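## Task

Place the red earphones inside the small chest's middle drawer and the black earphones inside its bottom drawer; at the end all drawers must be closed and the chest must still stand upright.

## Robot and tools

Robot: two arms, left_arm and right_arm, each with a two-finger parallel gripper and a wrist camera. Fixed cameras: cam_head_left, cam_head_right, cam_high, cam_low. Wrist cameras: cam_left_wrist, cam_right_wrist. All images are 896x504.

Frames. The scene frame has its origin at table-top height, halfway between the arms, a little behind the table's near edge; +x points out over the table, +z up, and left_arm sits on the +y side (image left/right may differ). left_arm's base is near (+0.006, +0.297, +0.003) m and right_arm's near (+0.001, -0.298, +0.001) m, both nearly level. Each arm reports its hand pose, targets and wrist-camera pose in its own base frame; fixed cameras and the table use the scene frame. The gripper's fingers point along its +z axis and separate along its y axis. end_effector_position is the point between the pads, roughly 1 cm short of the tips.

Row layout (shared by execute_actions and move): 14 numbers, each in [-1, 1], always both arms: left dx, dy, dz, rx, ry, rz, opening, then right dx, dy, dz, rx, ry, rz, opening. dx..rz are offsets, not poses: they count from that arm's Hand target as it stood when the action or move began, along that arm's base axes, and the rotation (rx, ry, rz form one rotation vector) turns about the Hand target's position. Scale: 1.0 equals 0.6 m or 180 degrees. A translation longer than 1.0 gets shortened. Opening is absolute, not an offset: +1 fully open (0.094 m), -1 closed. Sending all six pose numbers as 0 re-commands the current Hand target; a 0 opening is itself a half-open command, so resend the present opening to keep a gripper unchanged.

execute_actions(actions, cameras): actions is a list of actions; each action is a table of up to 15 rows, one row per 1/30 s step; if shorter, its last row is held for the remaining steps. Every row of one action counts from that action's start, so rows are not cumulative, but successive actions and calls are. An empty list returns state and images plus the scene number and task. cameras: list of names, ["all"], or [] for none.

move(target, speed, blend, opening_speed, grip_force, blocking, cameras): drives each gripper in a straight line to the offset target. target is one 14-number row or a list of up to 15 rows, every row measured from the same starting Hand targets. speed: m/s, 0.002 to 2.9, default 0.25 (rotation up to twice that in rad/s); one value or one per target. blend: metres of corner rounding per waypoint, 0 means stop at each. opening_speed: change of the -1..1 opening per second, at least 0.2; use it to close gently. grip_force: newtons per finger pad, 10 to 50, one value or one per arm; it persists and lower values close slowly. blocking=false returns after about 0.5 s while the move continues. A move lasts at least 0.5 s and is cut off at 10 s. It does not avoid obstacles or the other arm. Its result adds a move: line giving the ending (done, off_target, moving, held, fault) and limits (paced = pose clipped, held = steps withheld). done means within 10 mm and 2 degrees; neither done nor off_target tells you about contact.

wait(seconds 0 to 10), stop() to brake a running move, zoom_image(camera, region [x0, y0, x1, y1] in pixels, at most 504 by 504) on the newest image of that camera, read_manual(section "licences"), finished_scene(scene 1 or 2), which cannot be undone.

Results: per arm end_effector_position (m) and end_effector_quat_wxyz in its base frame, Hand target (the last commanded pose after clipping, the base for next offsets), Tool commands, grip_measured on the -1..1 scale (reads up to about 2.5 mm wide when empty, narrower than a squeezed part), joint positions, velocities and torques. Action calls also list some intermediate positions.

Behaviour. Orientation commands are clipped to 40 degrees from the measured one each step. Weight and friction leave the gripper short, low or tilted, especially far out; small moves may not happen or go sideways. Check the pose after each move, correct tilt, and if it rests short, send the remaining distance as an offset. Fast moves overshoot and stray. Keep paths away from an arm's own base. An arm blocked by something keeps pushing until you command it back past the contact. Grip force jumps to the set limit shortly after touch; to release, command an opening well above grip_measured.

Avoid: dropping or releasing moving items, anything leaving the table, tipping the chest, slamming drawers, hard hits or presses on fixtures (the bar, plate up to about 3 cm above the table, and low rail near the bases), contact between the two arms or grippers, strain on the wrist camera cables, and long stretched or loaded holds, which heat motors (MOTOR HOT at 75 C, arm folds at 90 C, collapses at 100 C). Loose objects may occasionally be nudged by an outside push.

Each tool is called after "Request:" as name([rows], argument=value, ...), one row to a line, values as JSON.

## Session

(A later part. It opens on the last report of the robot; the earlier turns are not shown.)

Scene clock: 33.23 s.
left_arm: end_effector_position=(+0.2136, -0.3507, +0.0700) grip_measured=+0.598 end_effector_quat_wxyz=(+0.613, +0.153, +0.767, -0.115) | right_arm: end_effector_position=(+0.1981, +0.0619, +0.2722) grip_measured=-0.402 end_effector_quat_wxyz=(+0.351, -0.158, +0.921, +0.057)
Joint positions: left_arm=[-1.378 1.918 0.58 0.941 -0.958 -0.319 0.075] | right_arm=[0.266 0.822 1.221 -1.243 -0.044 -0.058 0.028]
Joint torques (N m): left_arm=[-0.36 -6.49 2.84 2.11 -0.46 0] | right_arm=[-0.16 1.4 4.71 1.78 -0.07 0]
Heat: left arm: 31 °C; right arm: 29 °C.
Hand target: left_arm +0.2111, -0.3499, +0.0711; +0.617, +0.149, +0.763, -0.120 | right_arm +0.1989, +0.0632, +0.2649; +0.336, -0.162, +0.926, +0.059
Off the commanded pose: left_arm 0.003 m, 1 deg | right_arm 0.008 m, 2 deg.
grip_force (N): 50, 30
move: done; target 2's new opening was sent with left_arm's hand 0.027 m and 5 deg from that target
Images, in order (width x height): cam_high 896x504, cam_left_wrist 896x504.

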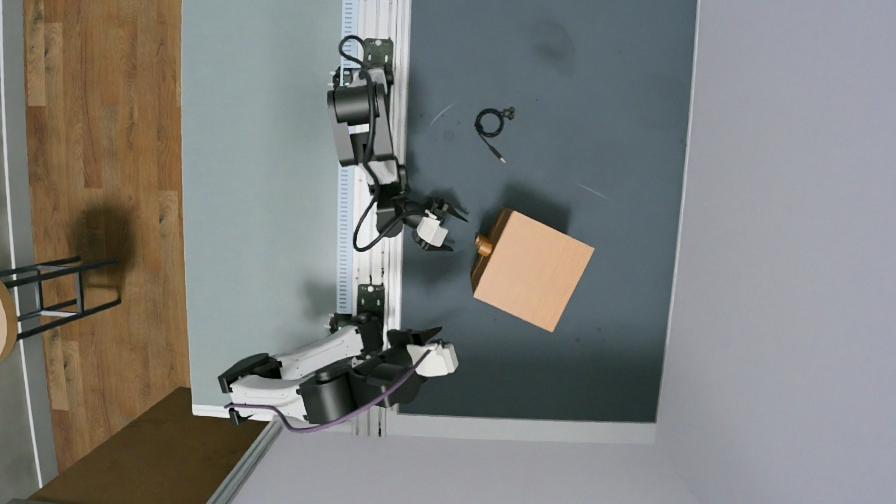

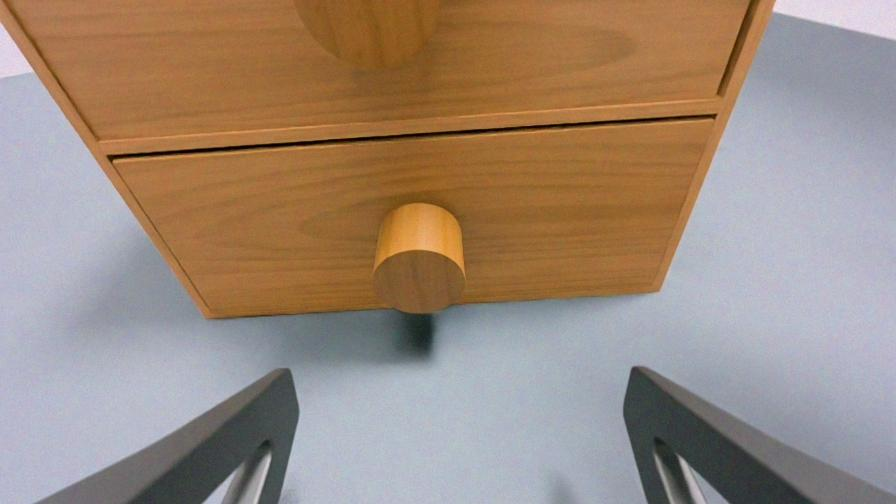

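Request:
move([
  [0.114,-0.037,-0.0135,0,0,0,0.6,0,0,0,0,0,0,-0.4],
  [0.114,-0.037,-0.0135,0,0,0,-0.6,0,0,0,0,0,0,-0.4],
  [-0.071,0.038,-0.0135,0,0,0,-0.6,0,0,0,0,0,0,-0.4],
], speed=0.15, cameras=["cam_high","cam_head_left","cam_left_wrist"])

Scene clock: 37.13 s.
left_arm: end_effector_position=(+0.1729, -0.3229, +0.0476) grip_measured=-0.440 end_effector_quat_wxyz=(+0.609, +0.165, +0.769, -0.097) | right_arm: end_effector_position=(+0.1981, +0.0619, +0.2722) grip_measured=-0.402 end_effector_quat_wxyz=(+0.351, -0.158, +0.921, +0.057)
Joint positions: left_arm=[-1.512 1.912 0.466 0.913 -1.083 -0.428 0.026] | right_arm=[0.266 0.822 1.221 -1.243 -0.044 -0.058 0.028]
Joint torques (N m): left_arm=[-1.03 -9.57 3.04 1.85 -0.61 -0.05] | right_arm=[-0.16 1.42 4.71 1.78 -0.07 -0.01]
Heat: left arm: 31 °C; right arm: 29 °C.
Hand target: left_arm +0.1684, -0.3272, +0.0630; +0.617, +0.149, +0.763, -0.120 | right_arm +0.1989, +0.0632, +0.2649; +0.336, -0.162, +0.926, +0.059
Off the commanded pose: left_arm 0.017 m, 3 deg | right_arm 0.007 m, 2 deg.
grip_force (N): 50, 30
move: off_target (left_arm); target 2's new opening was sent with left_arm's hand 0.016 m and 3 deg from that target
Images, in order (width x height): cam_head_left 896x504, cam_high 896x504, cam_left_wrist 896x504.

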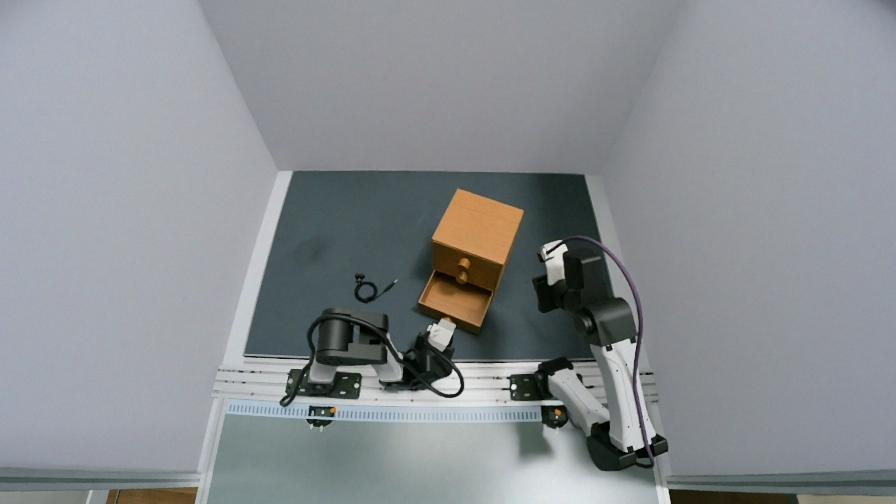

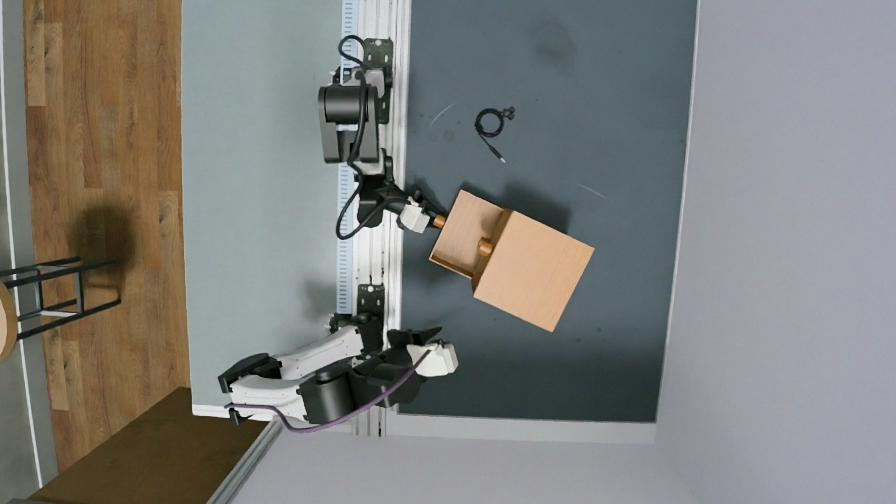

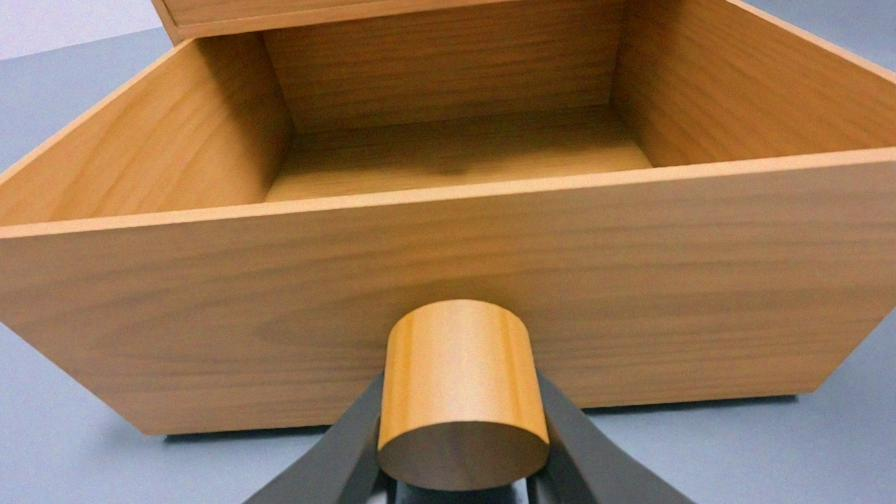

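Request:
move([
  [0,0,-0.01,0,0,0,0.5,0,0,0,0,0,0,-0.4],
  [-0.006,0,0.2,0,0,0,0.5,0,0,0,0,0,0,-0.4],
  [0.086,0.345,0.228,0.067,0.345,0.110,-0.15,0,0,0,0,0,0,-0.4],
], speed=[0.2,0.15,0.35], blend=[0,0.02,0], cameras=["cam_high","cam_head_left","cam_left_wrist"])

Scene clock: 42.10 s.
left_arm: end_effector_position=(+0.2162, -0.1190, +0.1898) grip_measured=-0.148 end_effector_quat_wxyz=(+0.122, +0.001, +0.992, +0.008) | right_arm: end_effector_position=(+0.1981, +0.0619, +0.2722) grip_measured=-0.402 end_effector_quat_wxyz=(+0.351, -0.158, +0.921, +0.057)
Joint positions: left_arm=[-0.61 1.316 1.325 -1.385 -0.152 -0.594 0.04] | right_arm=[0.266 0.822 1.221 -1.243 -0.044 -0.058 0.028]
Joint torques (N m): left_arm=[1.14 -3.41 8.35 0.52 -0.15 0.09] | right_arm=[-0.14 1.4 4.72 1.78 -0.07 0]
Heat: left arm: 31 °C; right arm: 29 °C.
Hand target: left_arm +0.2200, -0.1202, +0.1998; +0.131, +0.000, +0.991, +0.000 | right_arm +0.1989, +0.0632, +0.2649; +0.336, -0.162, +0.926, +0.059
Off the commanded pose: left_arm 0.011 m, 1 deg | right_arm 0.007 m, 2 deg.
grip_force (N): 50, 30
move: off_target (left_arm); target 3's new opening was sent with left_arm's hand 0.011 m and 1 deg from that target
Images, in order (width x height): cam_head_left 896x504, cam_high 896x504, cam_left_wrist 896x504.

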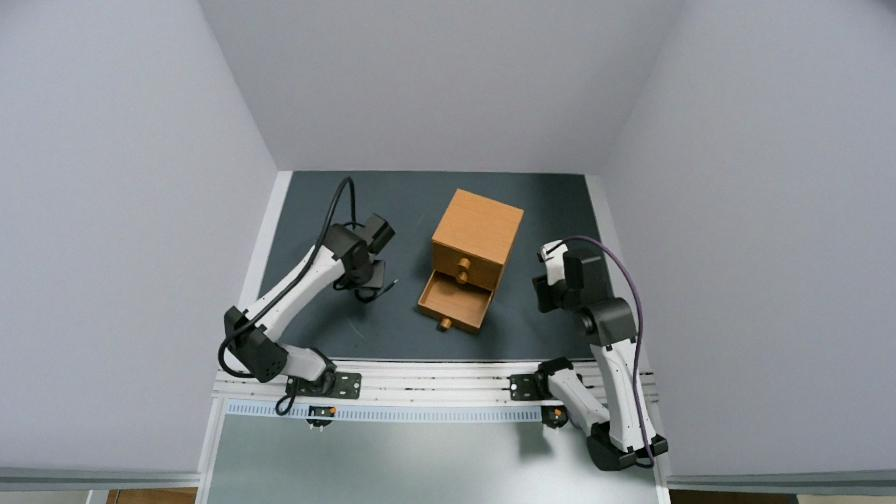

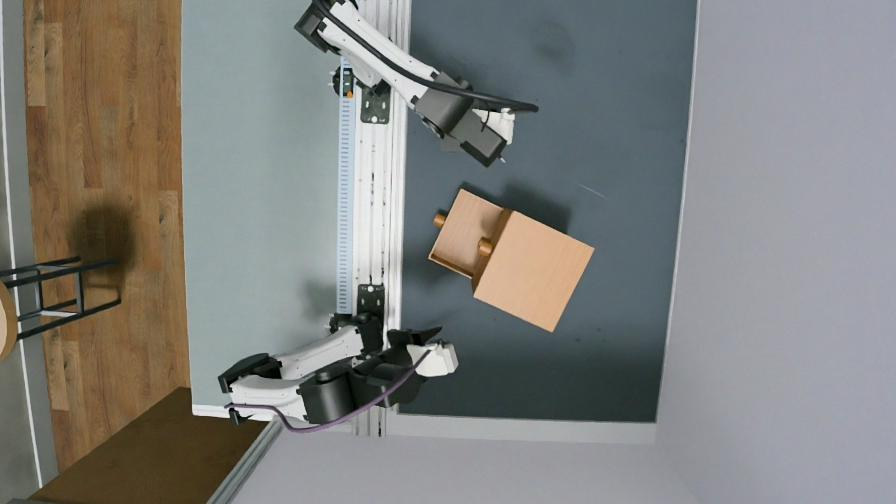

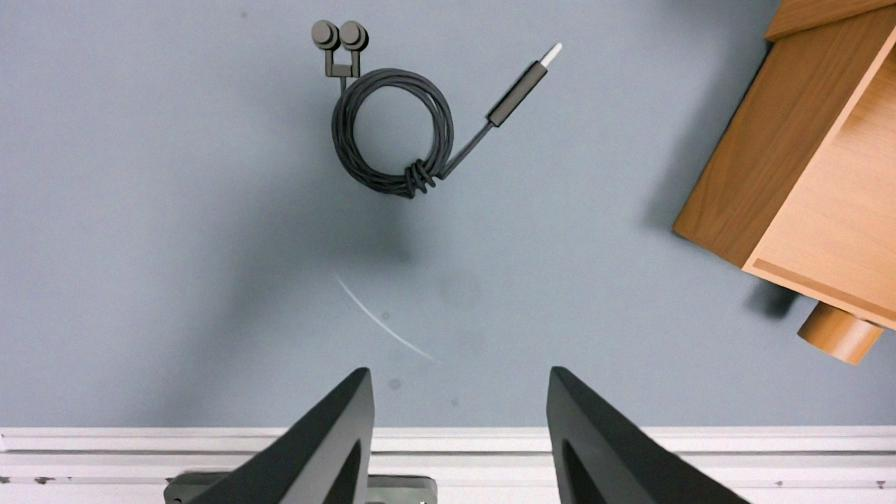

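Request:
move([
  [0.123,0.105,-0.2,0,0,0,-0.15,0,0,0,0,0,0,-0.4],
  [0.123,0.105,-0.293,0,0,0,-0.15,0,0,0,0,0,0,-0.4],
  [0.123,0.105,-0.293,0,0,0,-0.95,0,0,0,0,0,0,-0.4],
  [0.1,0.105,0.1,0,0,0,-0.95,0,0,0,0,0,0,-0.4],
], speed=[0.3,0.15,0.2,0.25], blend=[0.02,0,0,0], grip_force=[30,30], cameras=["cam_high","cam_head_left","cam_left_wrist"])

Scene clock: 48.73 s.
left_arm: end_effector_position=(+0.2801, -0.0561, +0.2521) grip_measured=-0.914 end_effector_quat_wxyz=(+0.130, -0.001, +0.991, +0.001) | right_arm: end_effector_position=(+0.1981, +0.0619, +0.2722) grip_measured=-0.402 end_effector_quat_wxyz=(+0.351, -0.158, +0.921, +0.057)
Joint positions: left_arm=[-0.235 1.491 1.725 -1.551 -0.062 -0.229 0.004] | right_arm=[0.266 0.822 1.221 -1.243 -0.044 -0.058 0.028]
Joint torques (N m): left_arm=[0.13 -4.9 7.17 0.61 -0.11 -0.01] | right_arm=[-0.14 1.4 4.71 1.78 -0.07 0]
Heat: left arm: 31 °C; right arm: 29 °C.
Hand target: left_arm +0.2800, -0.0572, +0.2598; +0.131, +0.000, +0.991, +0.000 | right_arm +0.1989, +0.0632, +0.2649; +0.336, -0.162, +0.926, +0.059
Off the commanded pose: left_arm 0.008 m, 0 deg | right_arm 0.007 m, 2 deg.
joint sent to its limit (left arm) — joint 4 (wrist pitch), lower limit. The joint targets still meet the commanded pose.
grip_force (N): 30, 30
move: done
Images, in order (width x height): cam_head_left 896x504, cam_high 896x504, cam_left_wrist 896x504.

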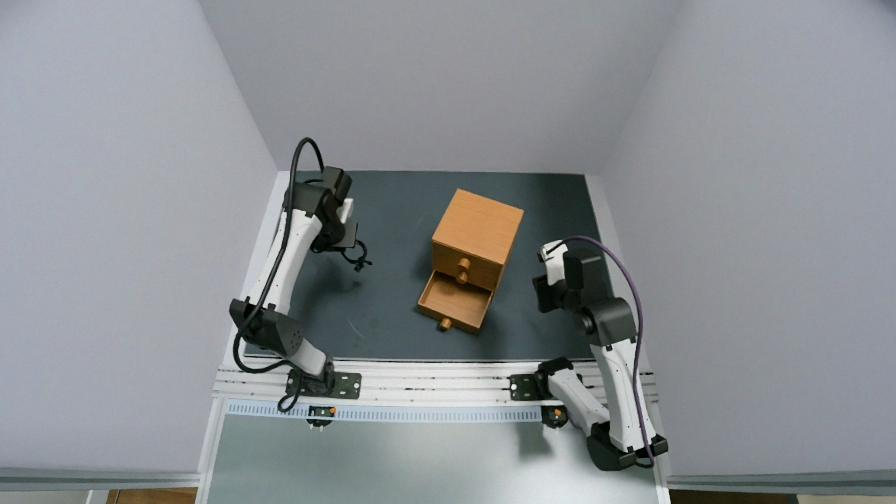

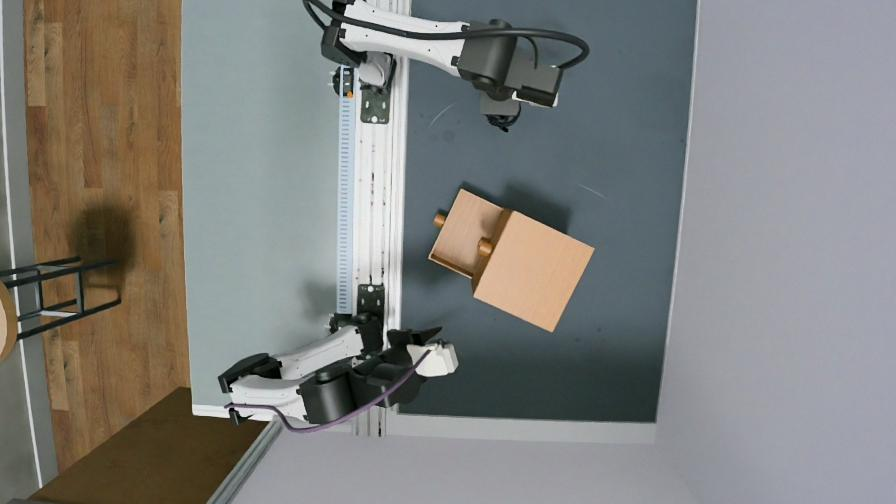

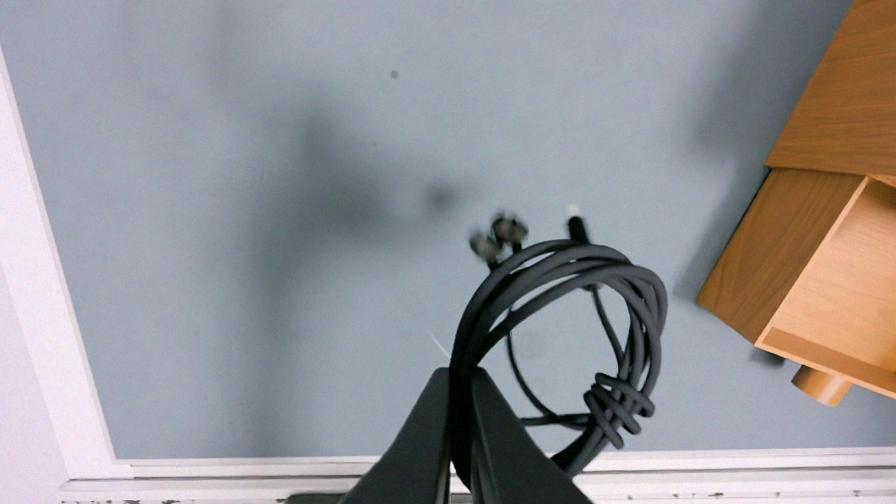

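Request:
move([
  [-0.133,-0.238,0.02,-0.032,-0.165,-0.119,-0.95,0,0,0,0,0,0,-0.4],
  [-0.043,-0.426,-0.033,-0.032,-0.165,-0.119,-0.95,0,0,0,0,0,0,-0.4],
  [-0.043,-0.426,-0.18,-0.032,-0.165,-0.119,-0.95,0,0,0,0,0,0,-0.4],
], speed=[0.25,0.25,0.15], blend=[0.03,0.02,0], cameras=["cam_high","cam_head_left","cam_left_wrist"])

Request:
zoom_image(camera="cam_head_left", region=[390, 230, 520, 350])

Request:
zoom_image(camera="cam_high", region=[410, 170, 520, 300])

Scene clock: 52.53 s.
left_arm: end_effector_position=(+0.2523, -0.3096, +0.1488) grip_measured=-0.914 end_effector_quat_wxyz=(+0.362, +0.184, +0.911, -0.068) | right_arm: end_effector_position=(+0.1981, +0.0619, +0.2722) grip_measured=-0.402 end_effector_quat_wxyz=(+0.351, -0.158, +0.921, +0.057)
Joint positions: left_arm=[-1.08 1.527 1.121 -0.54 -0.455 -0.532 0.004] | right_arm=[0.266 0.822 1.221 -1.243 -0.044 -0.058 0.028]
Joint torques (N m): left_arm=[-0.32 -6.34 5.15 1.76 -0.62 -0.11] | right_arm=[-0.14 1.43 4.71 1.77 -0.07 -0.01]
Heat: left arm: 32 °C; right arm: 29 °C.
Hand target: left_arm +0.2542, -0.3127, +0.1517; +0.376, +0.176, +0.907, -0.073 | right_arm +0.1989, +0.0632, +0.2649; +0.336, -0.162, +0.926, +0.059
Off the commanded pose: left_arm 0.005 m, 2 deg | right_arm 0.007 m, 2 deg.
grip_force (N): 30, 30
move: done
Images, in order (width x height): cam_head_left 896x504, cam_high 896x504, cam_left_wrist 896x504.

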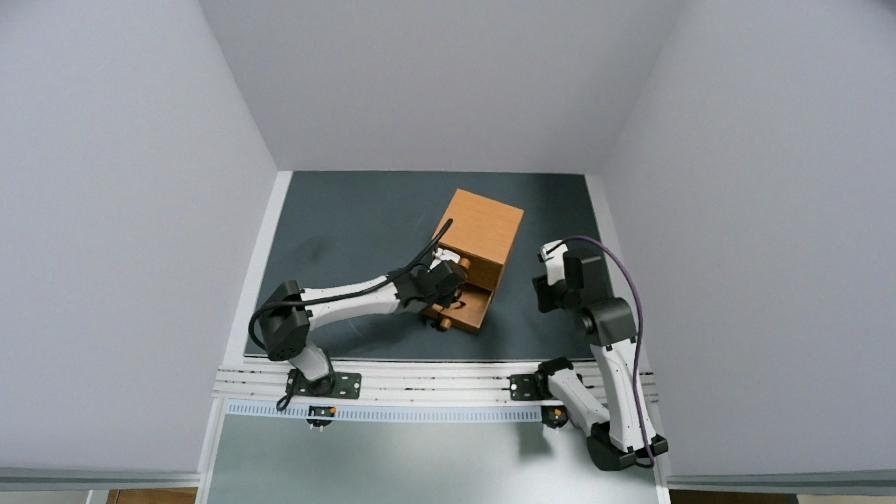

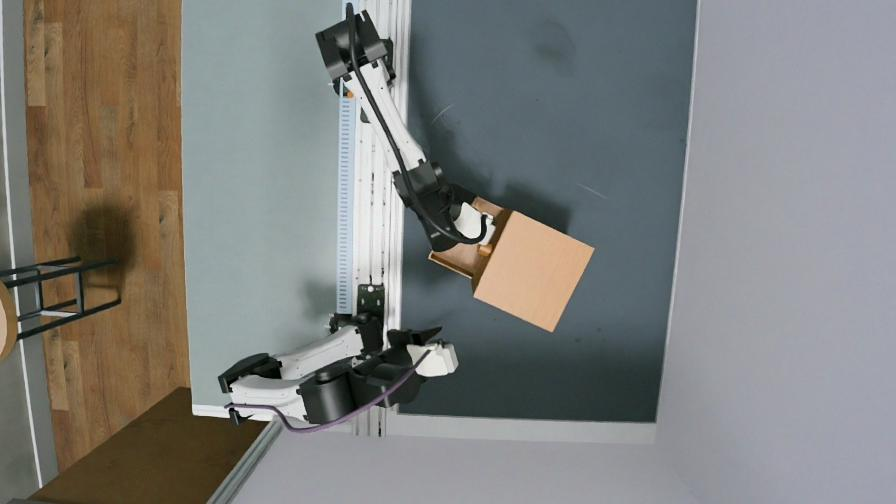

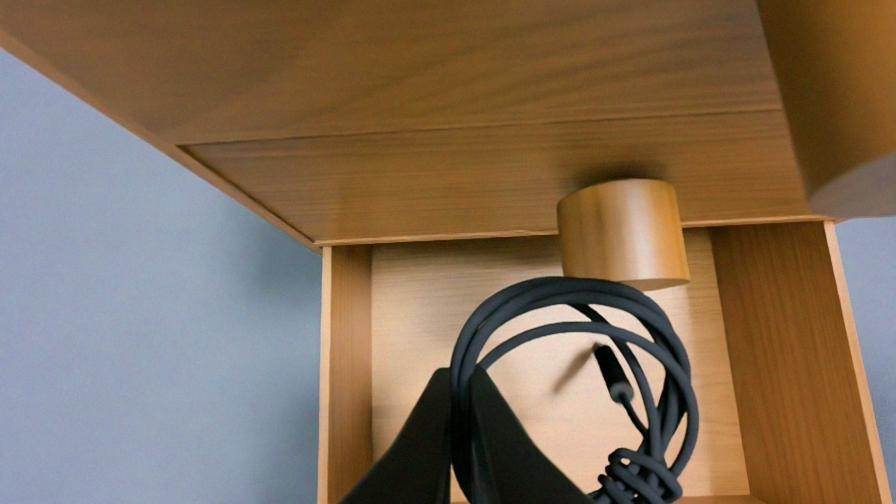

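Scaled by 3.877 from the camera's 896x504 image, which has a finer 1280x720 frame.

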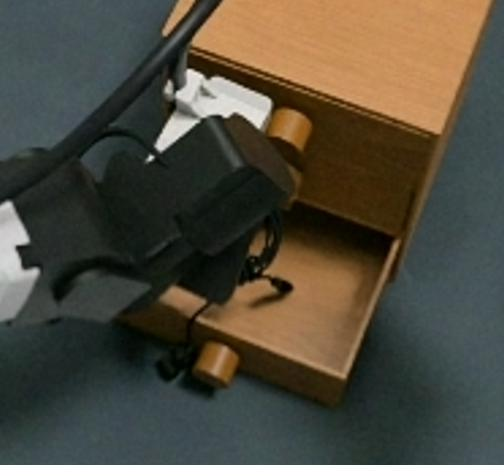

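Scaled by 3.877 from the camera's 896x504 image, which has a finer 1280x720 frame.

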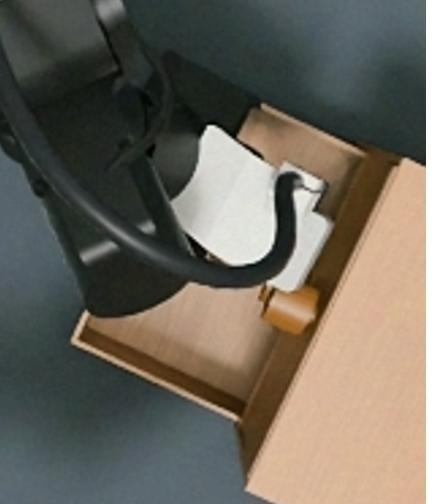

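Request:
move(target=[0,0,0.15,0,0,0,-0.95,0,0,0,0,0,0,-0.4], speed=0.2, cameras=["cam_high","cam_head_left","cam_left_wrist","cam_low","cam_head_right"])

Request:
zoom_image(camera="cam_head_left", region=[390, 210, 520, 340])

Request:
zoom_image(camera="cam_low", region=[460, 140, 680, 330])

Scene clock: 54.37 s.
left_arm: end_effector_position=(+0.2516, -0.3074, +0.2248) grip_measured=-0.915 end_effector_quat_wxyz=(+0.358, +0.186, +0.913, -0.061) | right_arm: end_effector_position=(+0.1981, +0.0619, +0.2722) grip_measured=-0.402 end_effector_quat_wxyz=(+0.351, -0.158, +0.921, +0.057)
Joint positions: left_arm=[-1.08 1.527 1.431 -0.865 -0.458 -0.532 0.004] | right_arm=[0.266 0.822 1.221 -1.243 -0.044 -0.058 0.028]
Joint torques (N m): left_arm=[-0.34 -6.37 8.92 1.43 -0.59 -0.11] | right_arm=[-0.13 1.42 4.71 1.78 -0.06 -0.01]
Heat: left arm: 32 °C; right arm: 29 °C.
Hand target: left_arm +0.2542, -0.3127, +0.2417; +0.376, +0.176, +0.907, -0.073 | right_arm +0.1989, +0.0632, +0.2649; +0.336, -0.162, +0.926, +0.059
Off the commanded pose: left_arm 0.018 m, 3 deg | right_arm 0.007 m, 2 deg.
grip_force (N): 30, 30
move: off_target (left_arm)
Images, in order (width x height): cam_head_left 896x504, cam_head_right 896x504, cam_high 896x504, cam_low 896x504, cam_left_wrist 896x504.

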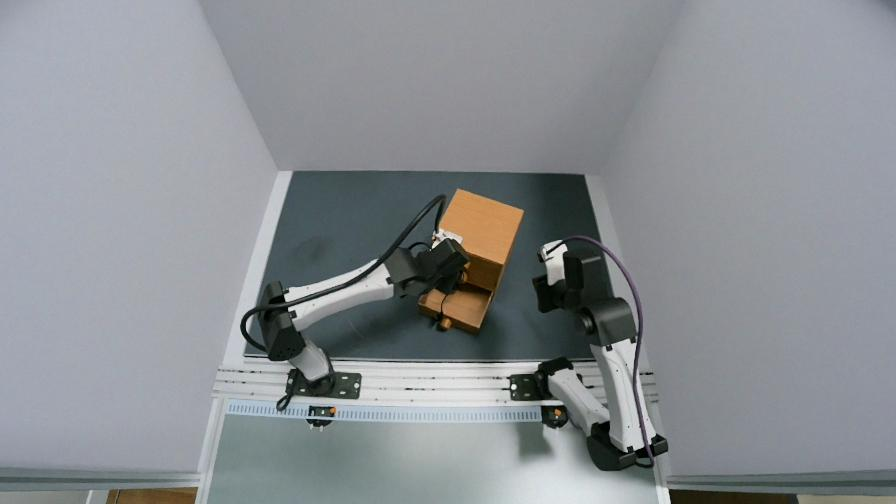

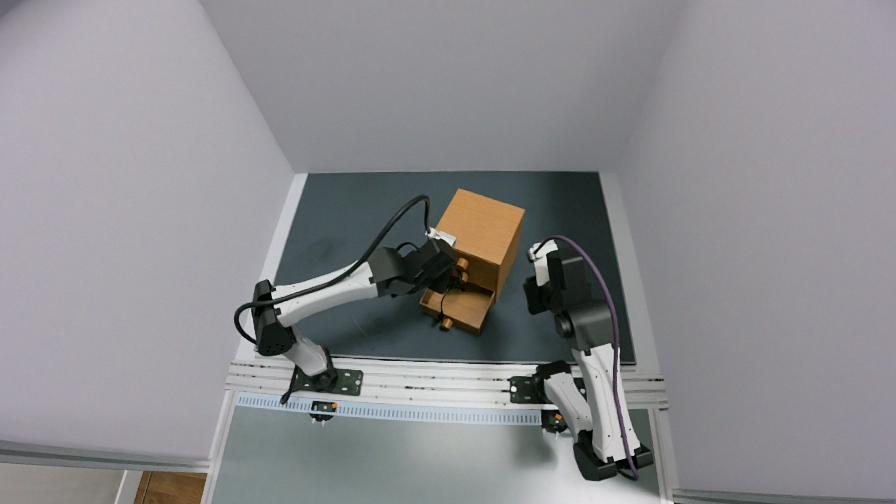

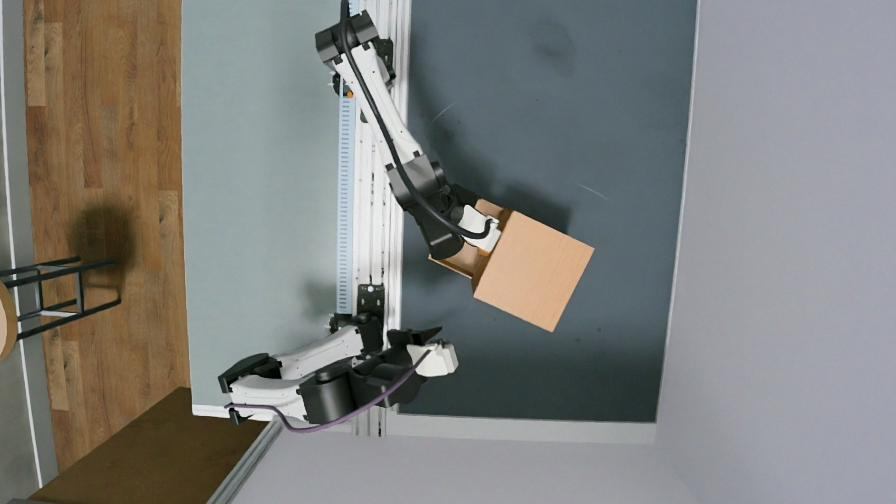

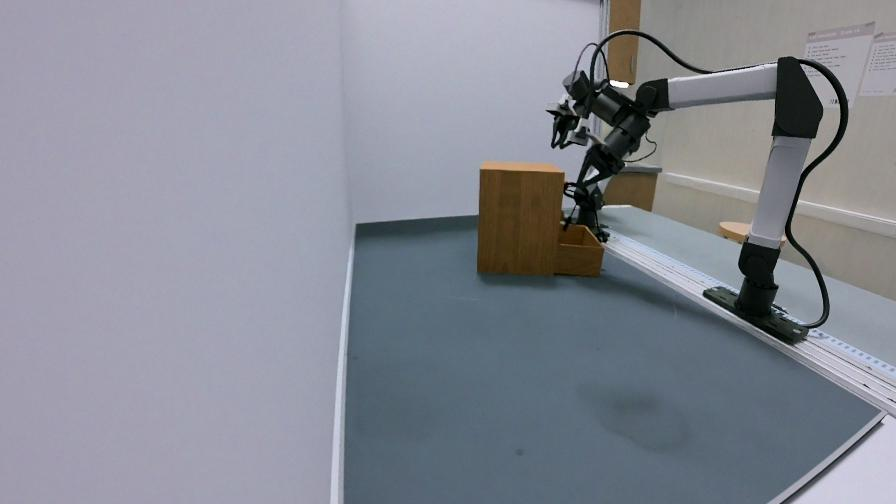

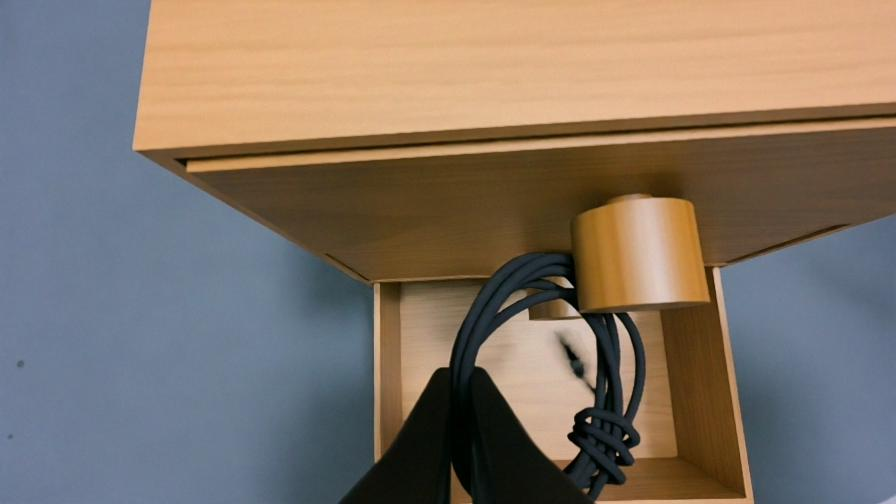

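Scaled by 3.877 from the camera's 896x504 image, which has a finer 1280x720 frame.

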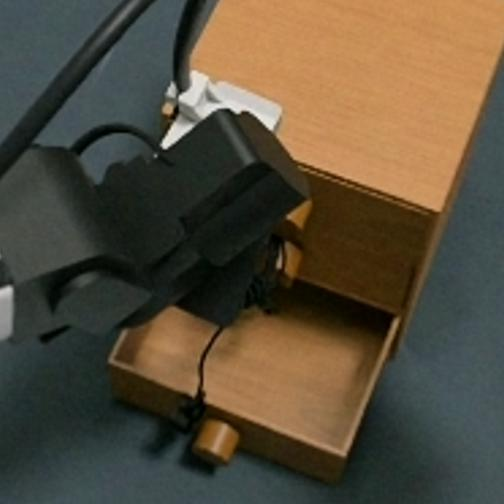

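Scaled by 2.291 from the camera's 896x504 image, which has a finer 1280x720 frame.

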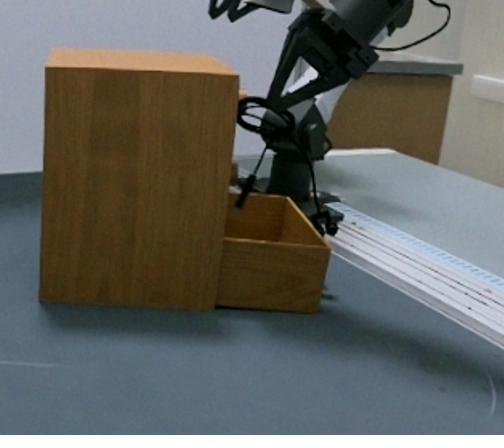

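Request:
move([
  [-0.062,0.025,0,0,0,0,-0.95,0,0,0,0,0,0,-0.4],
  [-0.062,0.025,0.04,0.031,0.077,0,-0.95,0,0,0,0,0,0,-0.4],
  [-0.02,0.01,0.03,0.031,0.077,0,-0.95,0,0,0,0,0,0,-0.4],
], speed=0.15, blend=[0.01,0.01,0], cameras=["cam_head_left","cam_left_wrist","cam_low"])

Request:
zoom_image(camera="cam_head_left", region=[390, 210, 520, 340])

Request:
zoom_image(camera="cam_low", region=[460, 140, 680, 330])

Scene clock: 56.93 s.
left_arm: end_effector_position=(+0.2407, -0.3041, +0.2459) grip_measured=-0.915 end_effector_quat_wxyz=(+0.245, +0.184, +0.951, -0.036) | right_arm: end_effector_position=(+0.1981, +0.0619, +0.2722) grip_measured=-0.402 end_effector_quat_wxyz=(+0.351, -0.158, +0.921, +0.057)
Joint positions: left_arm=[-1.041 1.712 1.845 -1.309 -0.315 -0.596 0.004] | right_arm=[0.266 0.822 1.221 -1.243 -0.044 -0.058 0.028]
Joint torques (N m): left_arm=[0.51 -7.46 8.51 0.98 -0.31 0.06] | right_arm=[-0.13 1.42 4.72 1.78 -0.07 -0.01]
Heat: left arm: 32 °C; right arm: 29 °C.
Hand target: left_arm +0.2422, -0.3068, +0.2598; +0.255, +0.184, +0.948, -0.050 | right_arm +0.1989, +0.0632, +0.2649; +0.336, -0.162, +0.926, +0.059
Off the commanded pose: left_arm 0.014 m, 2 deg | right_arm 0.007 m, 2 deg.
grip_force (N): 30, 30
move: off_target (left_arm)
Images, in order (width x height): cam_head_left 896x504, cam_low 896x504, cam_left_wrist 896x504.

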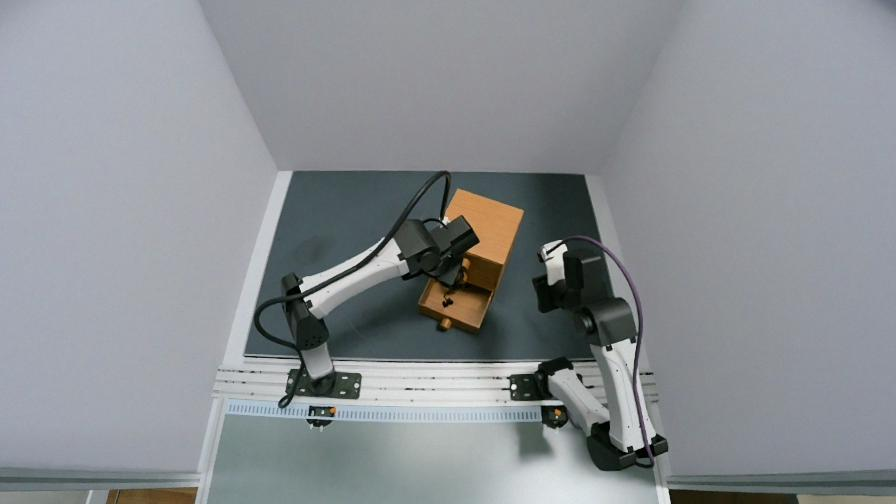

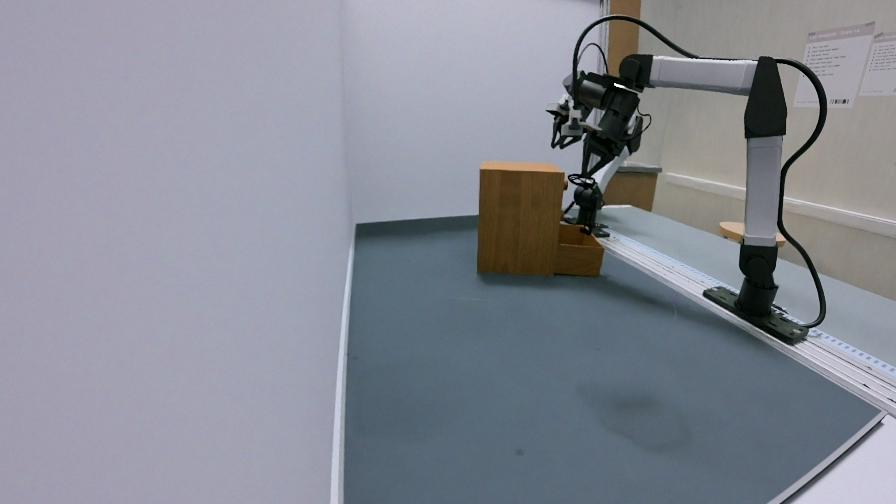

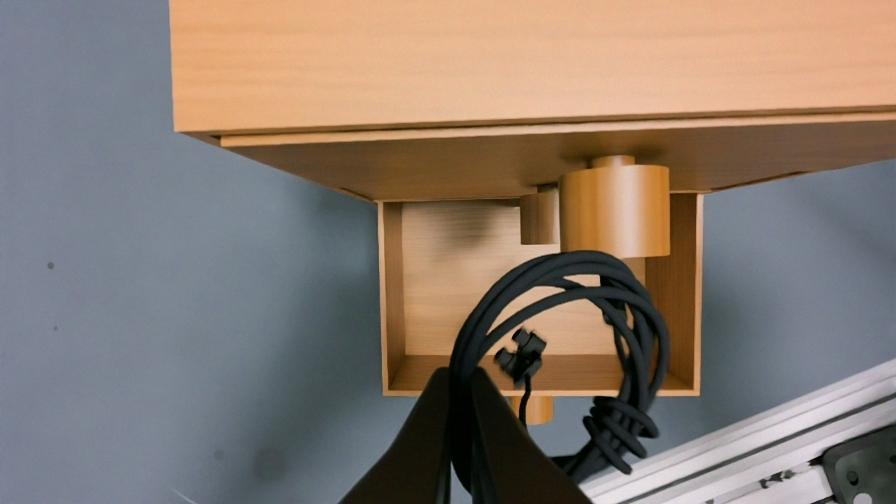

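Scaled by 3.877 from the camera's 896x504 image, which has a finer 1280x720 frame.

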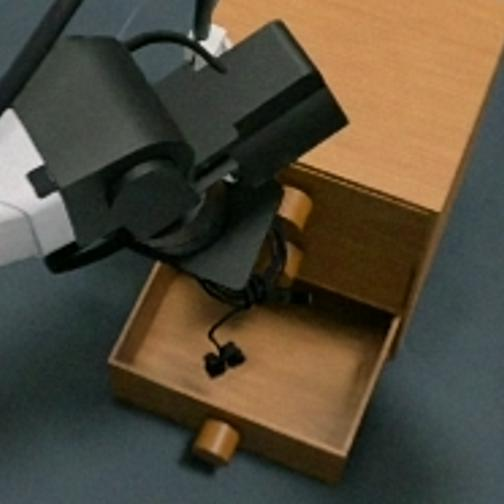

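Scaled by 2.291 from the camera's 896x504 image, which has a finer 1280x720 frame.

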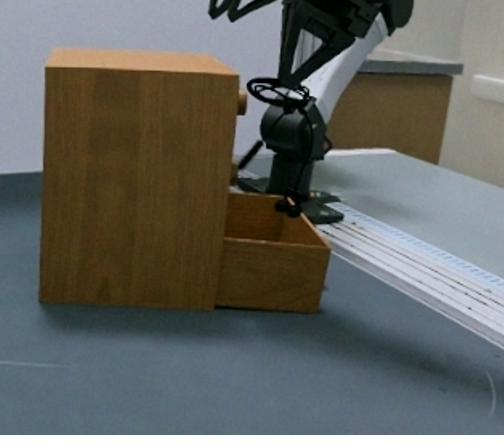

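Request:
move(target=[0,0,-0.2,0,0,0,-0.95,0,0,0,0,0,0,-0.4], speed=0.15, cameras=["cam_head_left","cam_left_wrist","cam_low"])

Request:
zoom_image(camera="cam_head_left", region=[390, 210, 520, 340])

Scene clock: 58.70 s.
left_arm: end_effector_position=(+0.2381, -0.2978, +0.1256) grip_measured=-0.915 end_effector_quat_wxyz=(+0.230, +0.187, +0.955, -0.020) | right_arm: end_effector_position=(+0.1981, +0.0619, +0.2722) grip_measured=-0.402 end_effector_quat_wxyz=(+0.351, -0.158, +0.921, +0.057)
Joint positions: left_arm=[-1.038 1.663 1.321 -0.878 -0.313 -0.596 0.004] | right_arm=[0.266 0.822 1.221 -1.243 -0.044 -0.058 0.028]
Joint torques (N m): left_arm=[0.27 -10.19 5.09 1.53 -0.3 0.08] | right_arm=[-0.16 1.4 4.72 1.78 -0.07 0]
Heat: left arm: 32 °C; right arm: 29 °C.
Hand target: left_arm +0.2423, -0.3067, +0.1398; +0.255, +0.184, +0.948, -0.050 | right_arm +0.1989, +0.0632, +0.2649; +0.336, -0.162, +0.926, +0.059
Off the commanded pose: left_arm 0.017 m, 5 deg | right_arm 0.007 m, 2 deg.
grip_force (N): 30, 30
move: off_target (left_arm)
Images, in order (width x height): cam_head_left 896x504, cam_low 896x504, cam_left_wrist 896x504.

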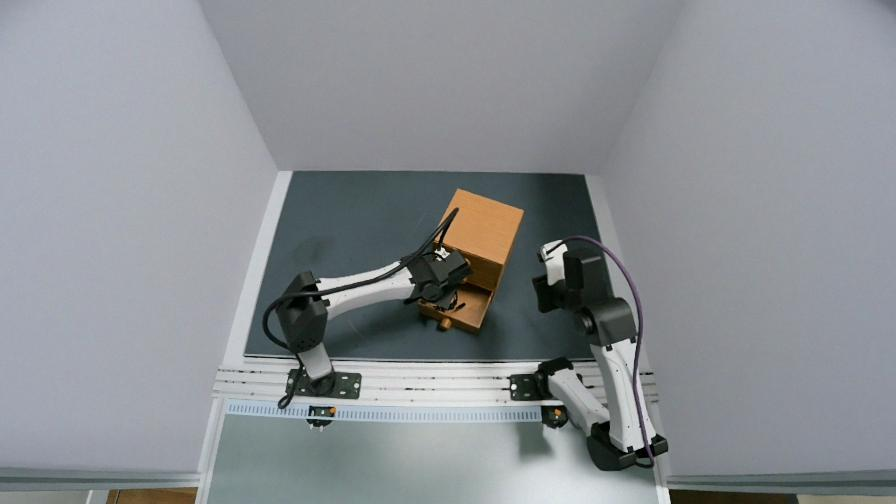

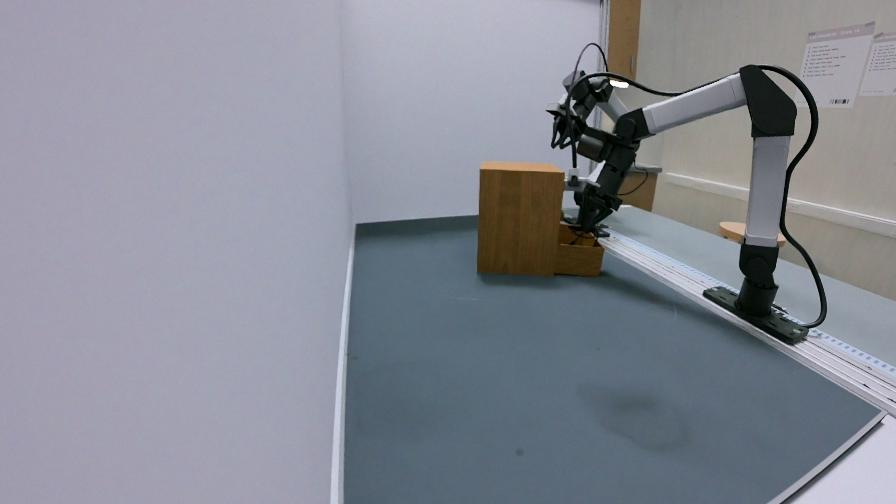

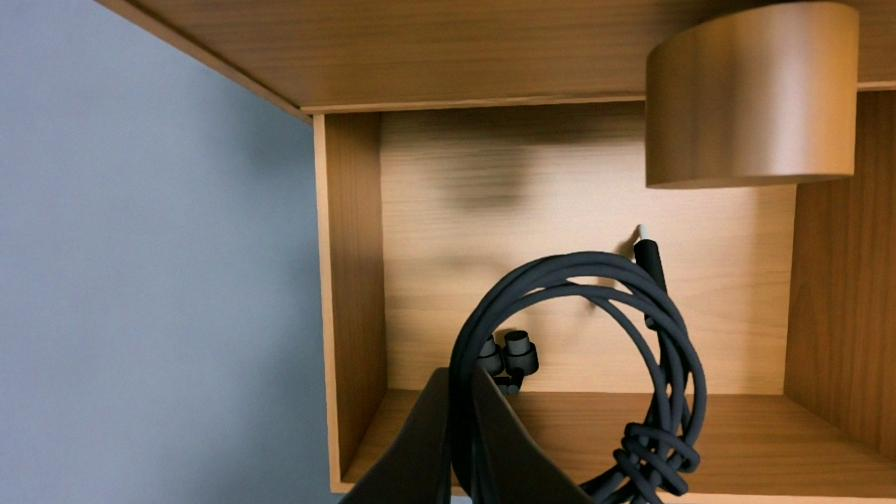

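Scaled by 3.877 from the camera's 896x504 image, which has a finer 1280x720 frame.

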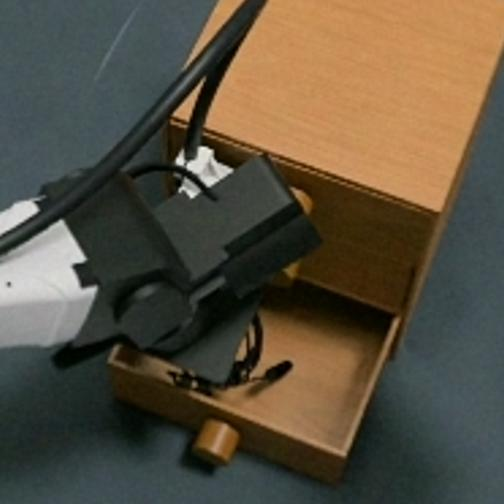

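Request:
move([
  [0.018,0.015,-0.0,0,0,0,-0.95,0,0,0,0,0,0,-0.4],
  [0.018,0.015,-0.085,0,0,0,-0.95,0,0,0,0,0,0,-0.4],
  [0.018,0.015,-0.085,0,0,0,-0.45,0,0,0,0,0,0,-0.4],
  [0.008,0.02,0.15,0,0,0,-0.45,0,0,0,0,0,0,-0.4],
], speed=0.15, blend=[0.005,0,0,0], cameras=["cam_head_left","cam_left_wrist","cam_low"])

Request:
zoom_image(camera="cam_head_left", region=[390, 210, 520, 340])

Scene clock: 62.73 s.
left_arm: end_effector_position=(+0.2458, -0.2900, +0.2187) grip_measured=-0.452 end_effector_quat_wxyz=(+0.244, +0.184, +0.951, -0.042) | right_arm: end_effector_position=(+0.1981, +0.0619, +0.2722) grip_measured=-0.402 end_effector_quat_wxyz=(+0.351, -0.158, +0.921, +0.057)
Joint positions: left_arm=[-0.999 1.629 1.637 -1.165 -0.29 -0.555 0.026] | right_arm=[0.266 0.822 1.221 -1.243 -0.044 -0.058 0.028]
Joint torques (N m): left_arm=[-0.24 -6.43 8.47 0.97 -0.37 -0.02] | right_arm=[-0.16 1.43 4.71 1.78 -0.07 -0.01]
Heat: left arm: 33 °C; right arm: 29 °C.
Hand target: left_arm +0.2470, -0.2947, +0.2298; +0.255, +0.184, +0.948, -0.050 | right_arm +0.1989, +0.0632, +0.2649; +0.336, -0.162, +0.926, +0.059
Off the commanded pose: left_arm 0.012 m, 2 deg | right_arm 0.007 m, 2 deg.
grip_force (N): 30, 30
move: off_target (left_arm)
Images, in order (width x height): cam_head_left 896x504, cam_low 896x504, cam_left_wrist 896x504.

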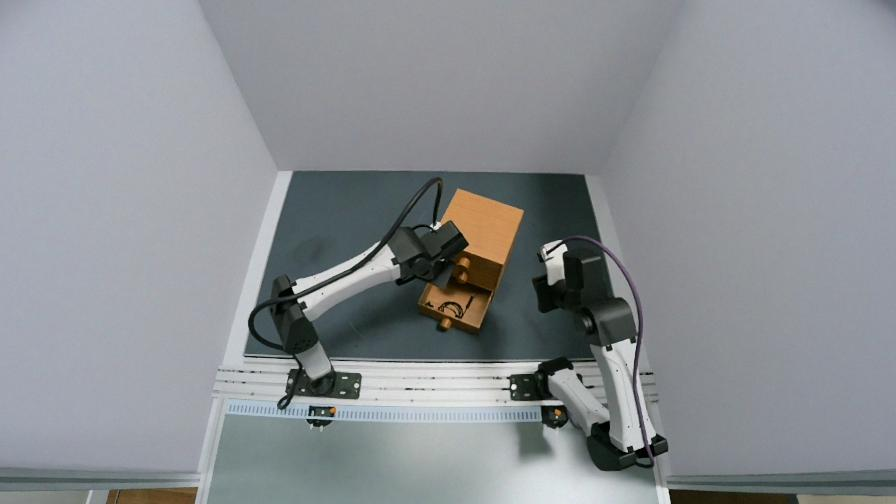

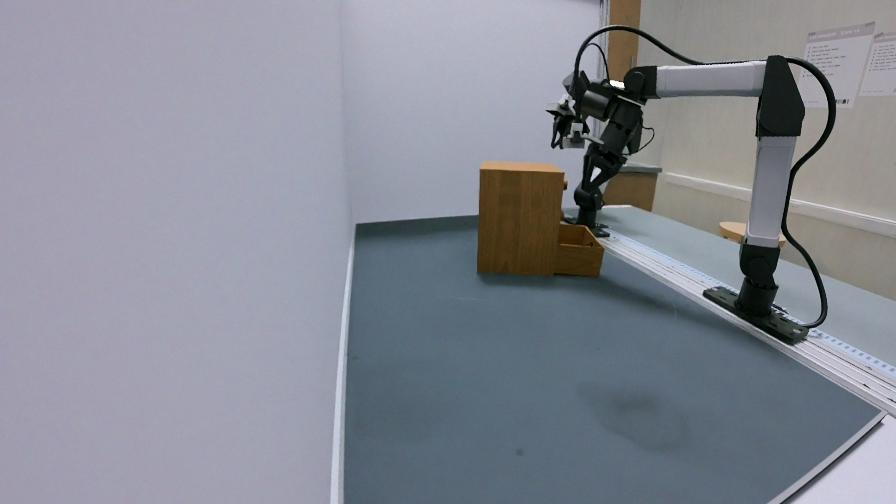

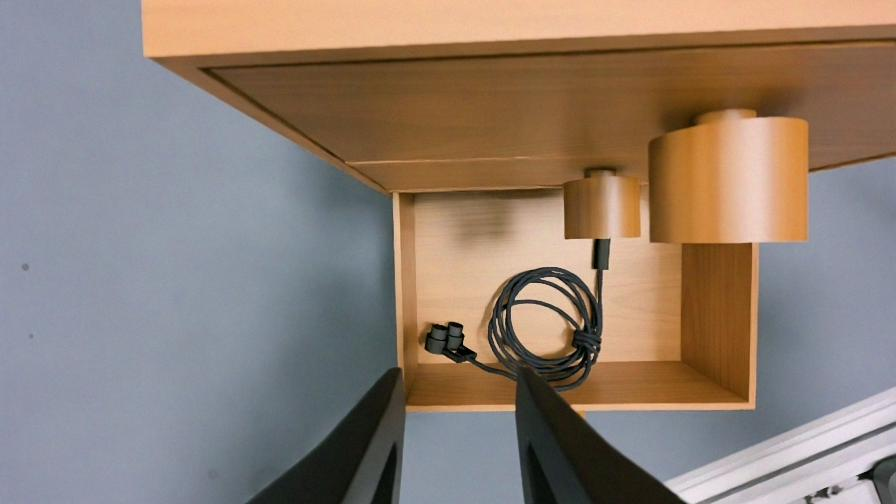

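Scaled by 3.877 from the camera's 896x504 image, which has a finer 1280x720 frame.

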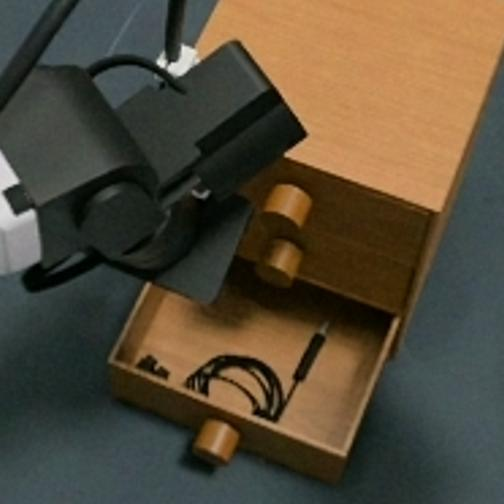

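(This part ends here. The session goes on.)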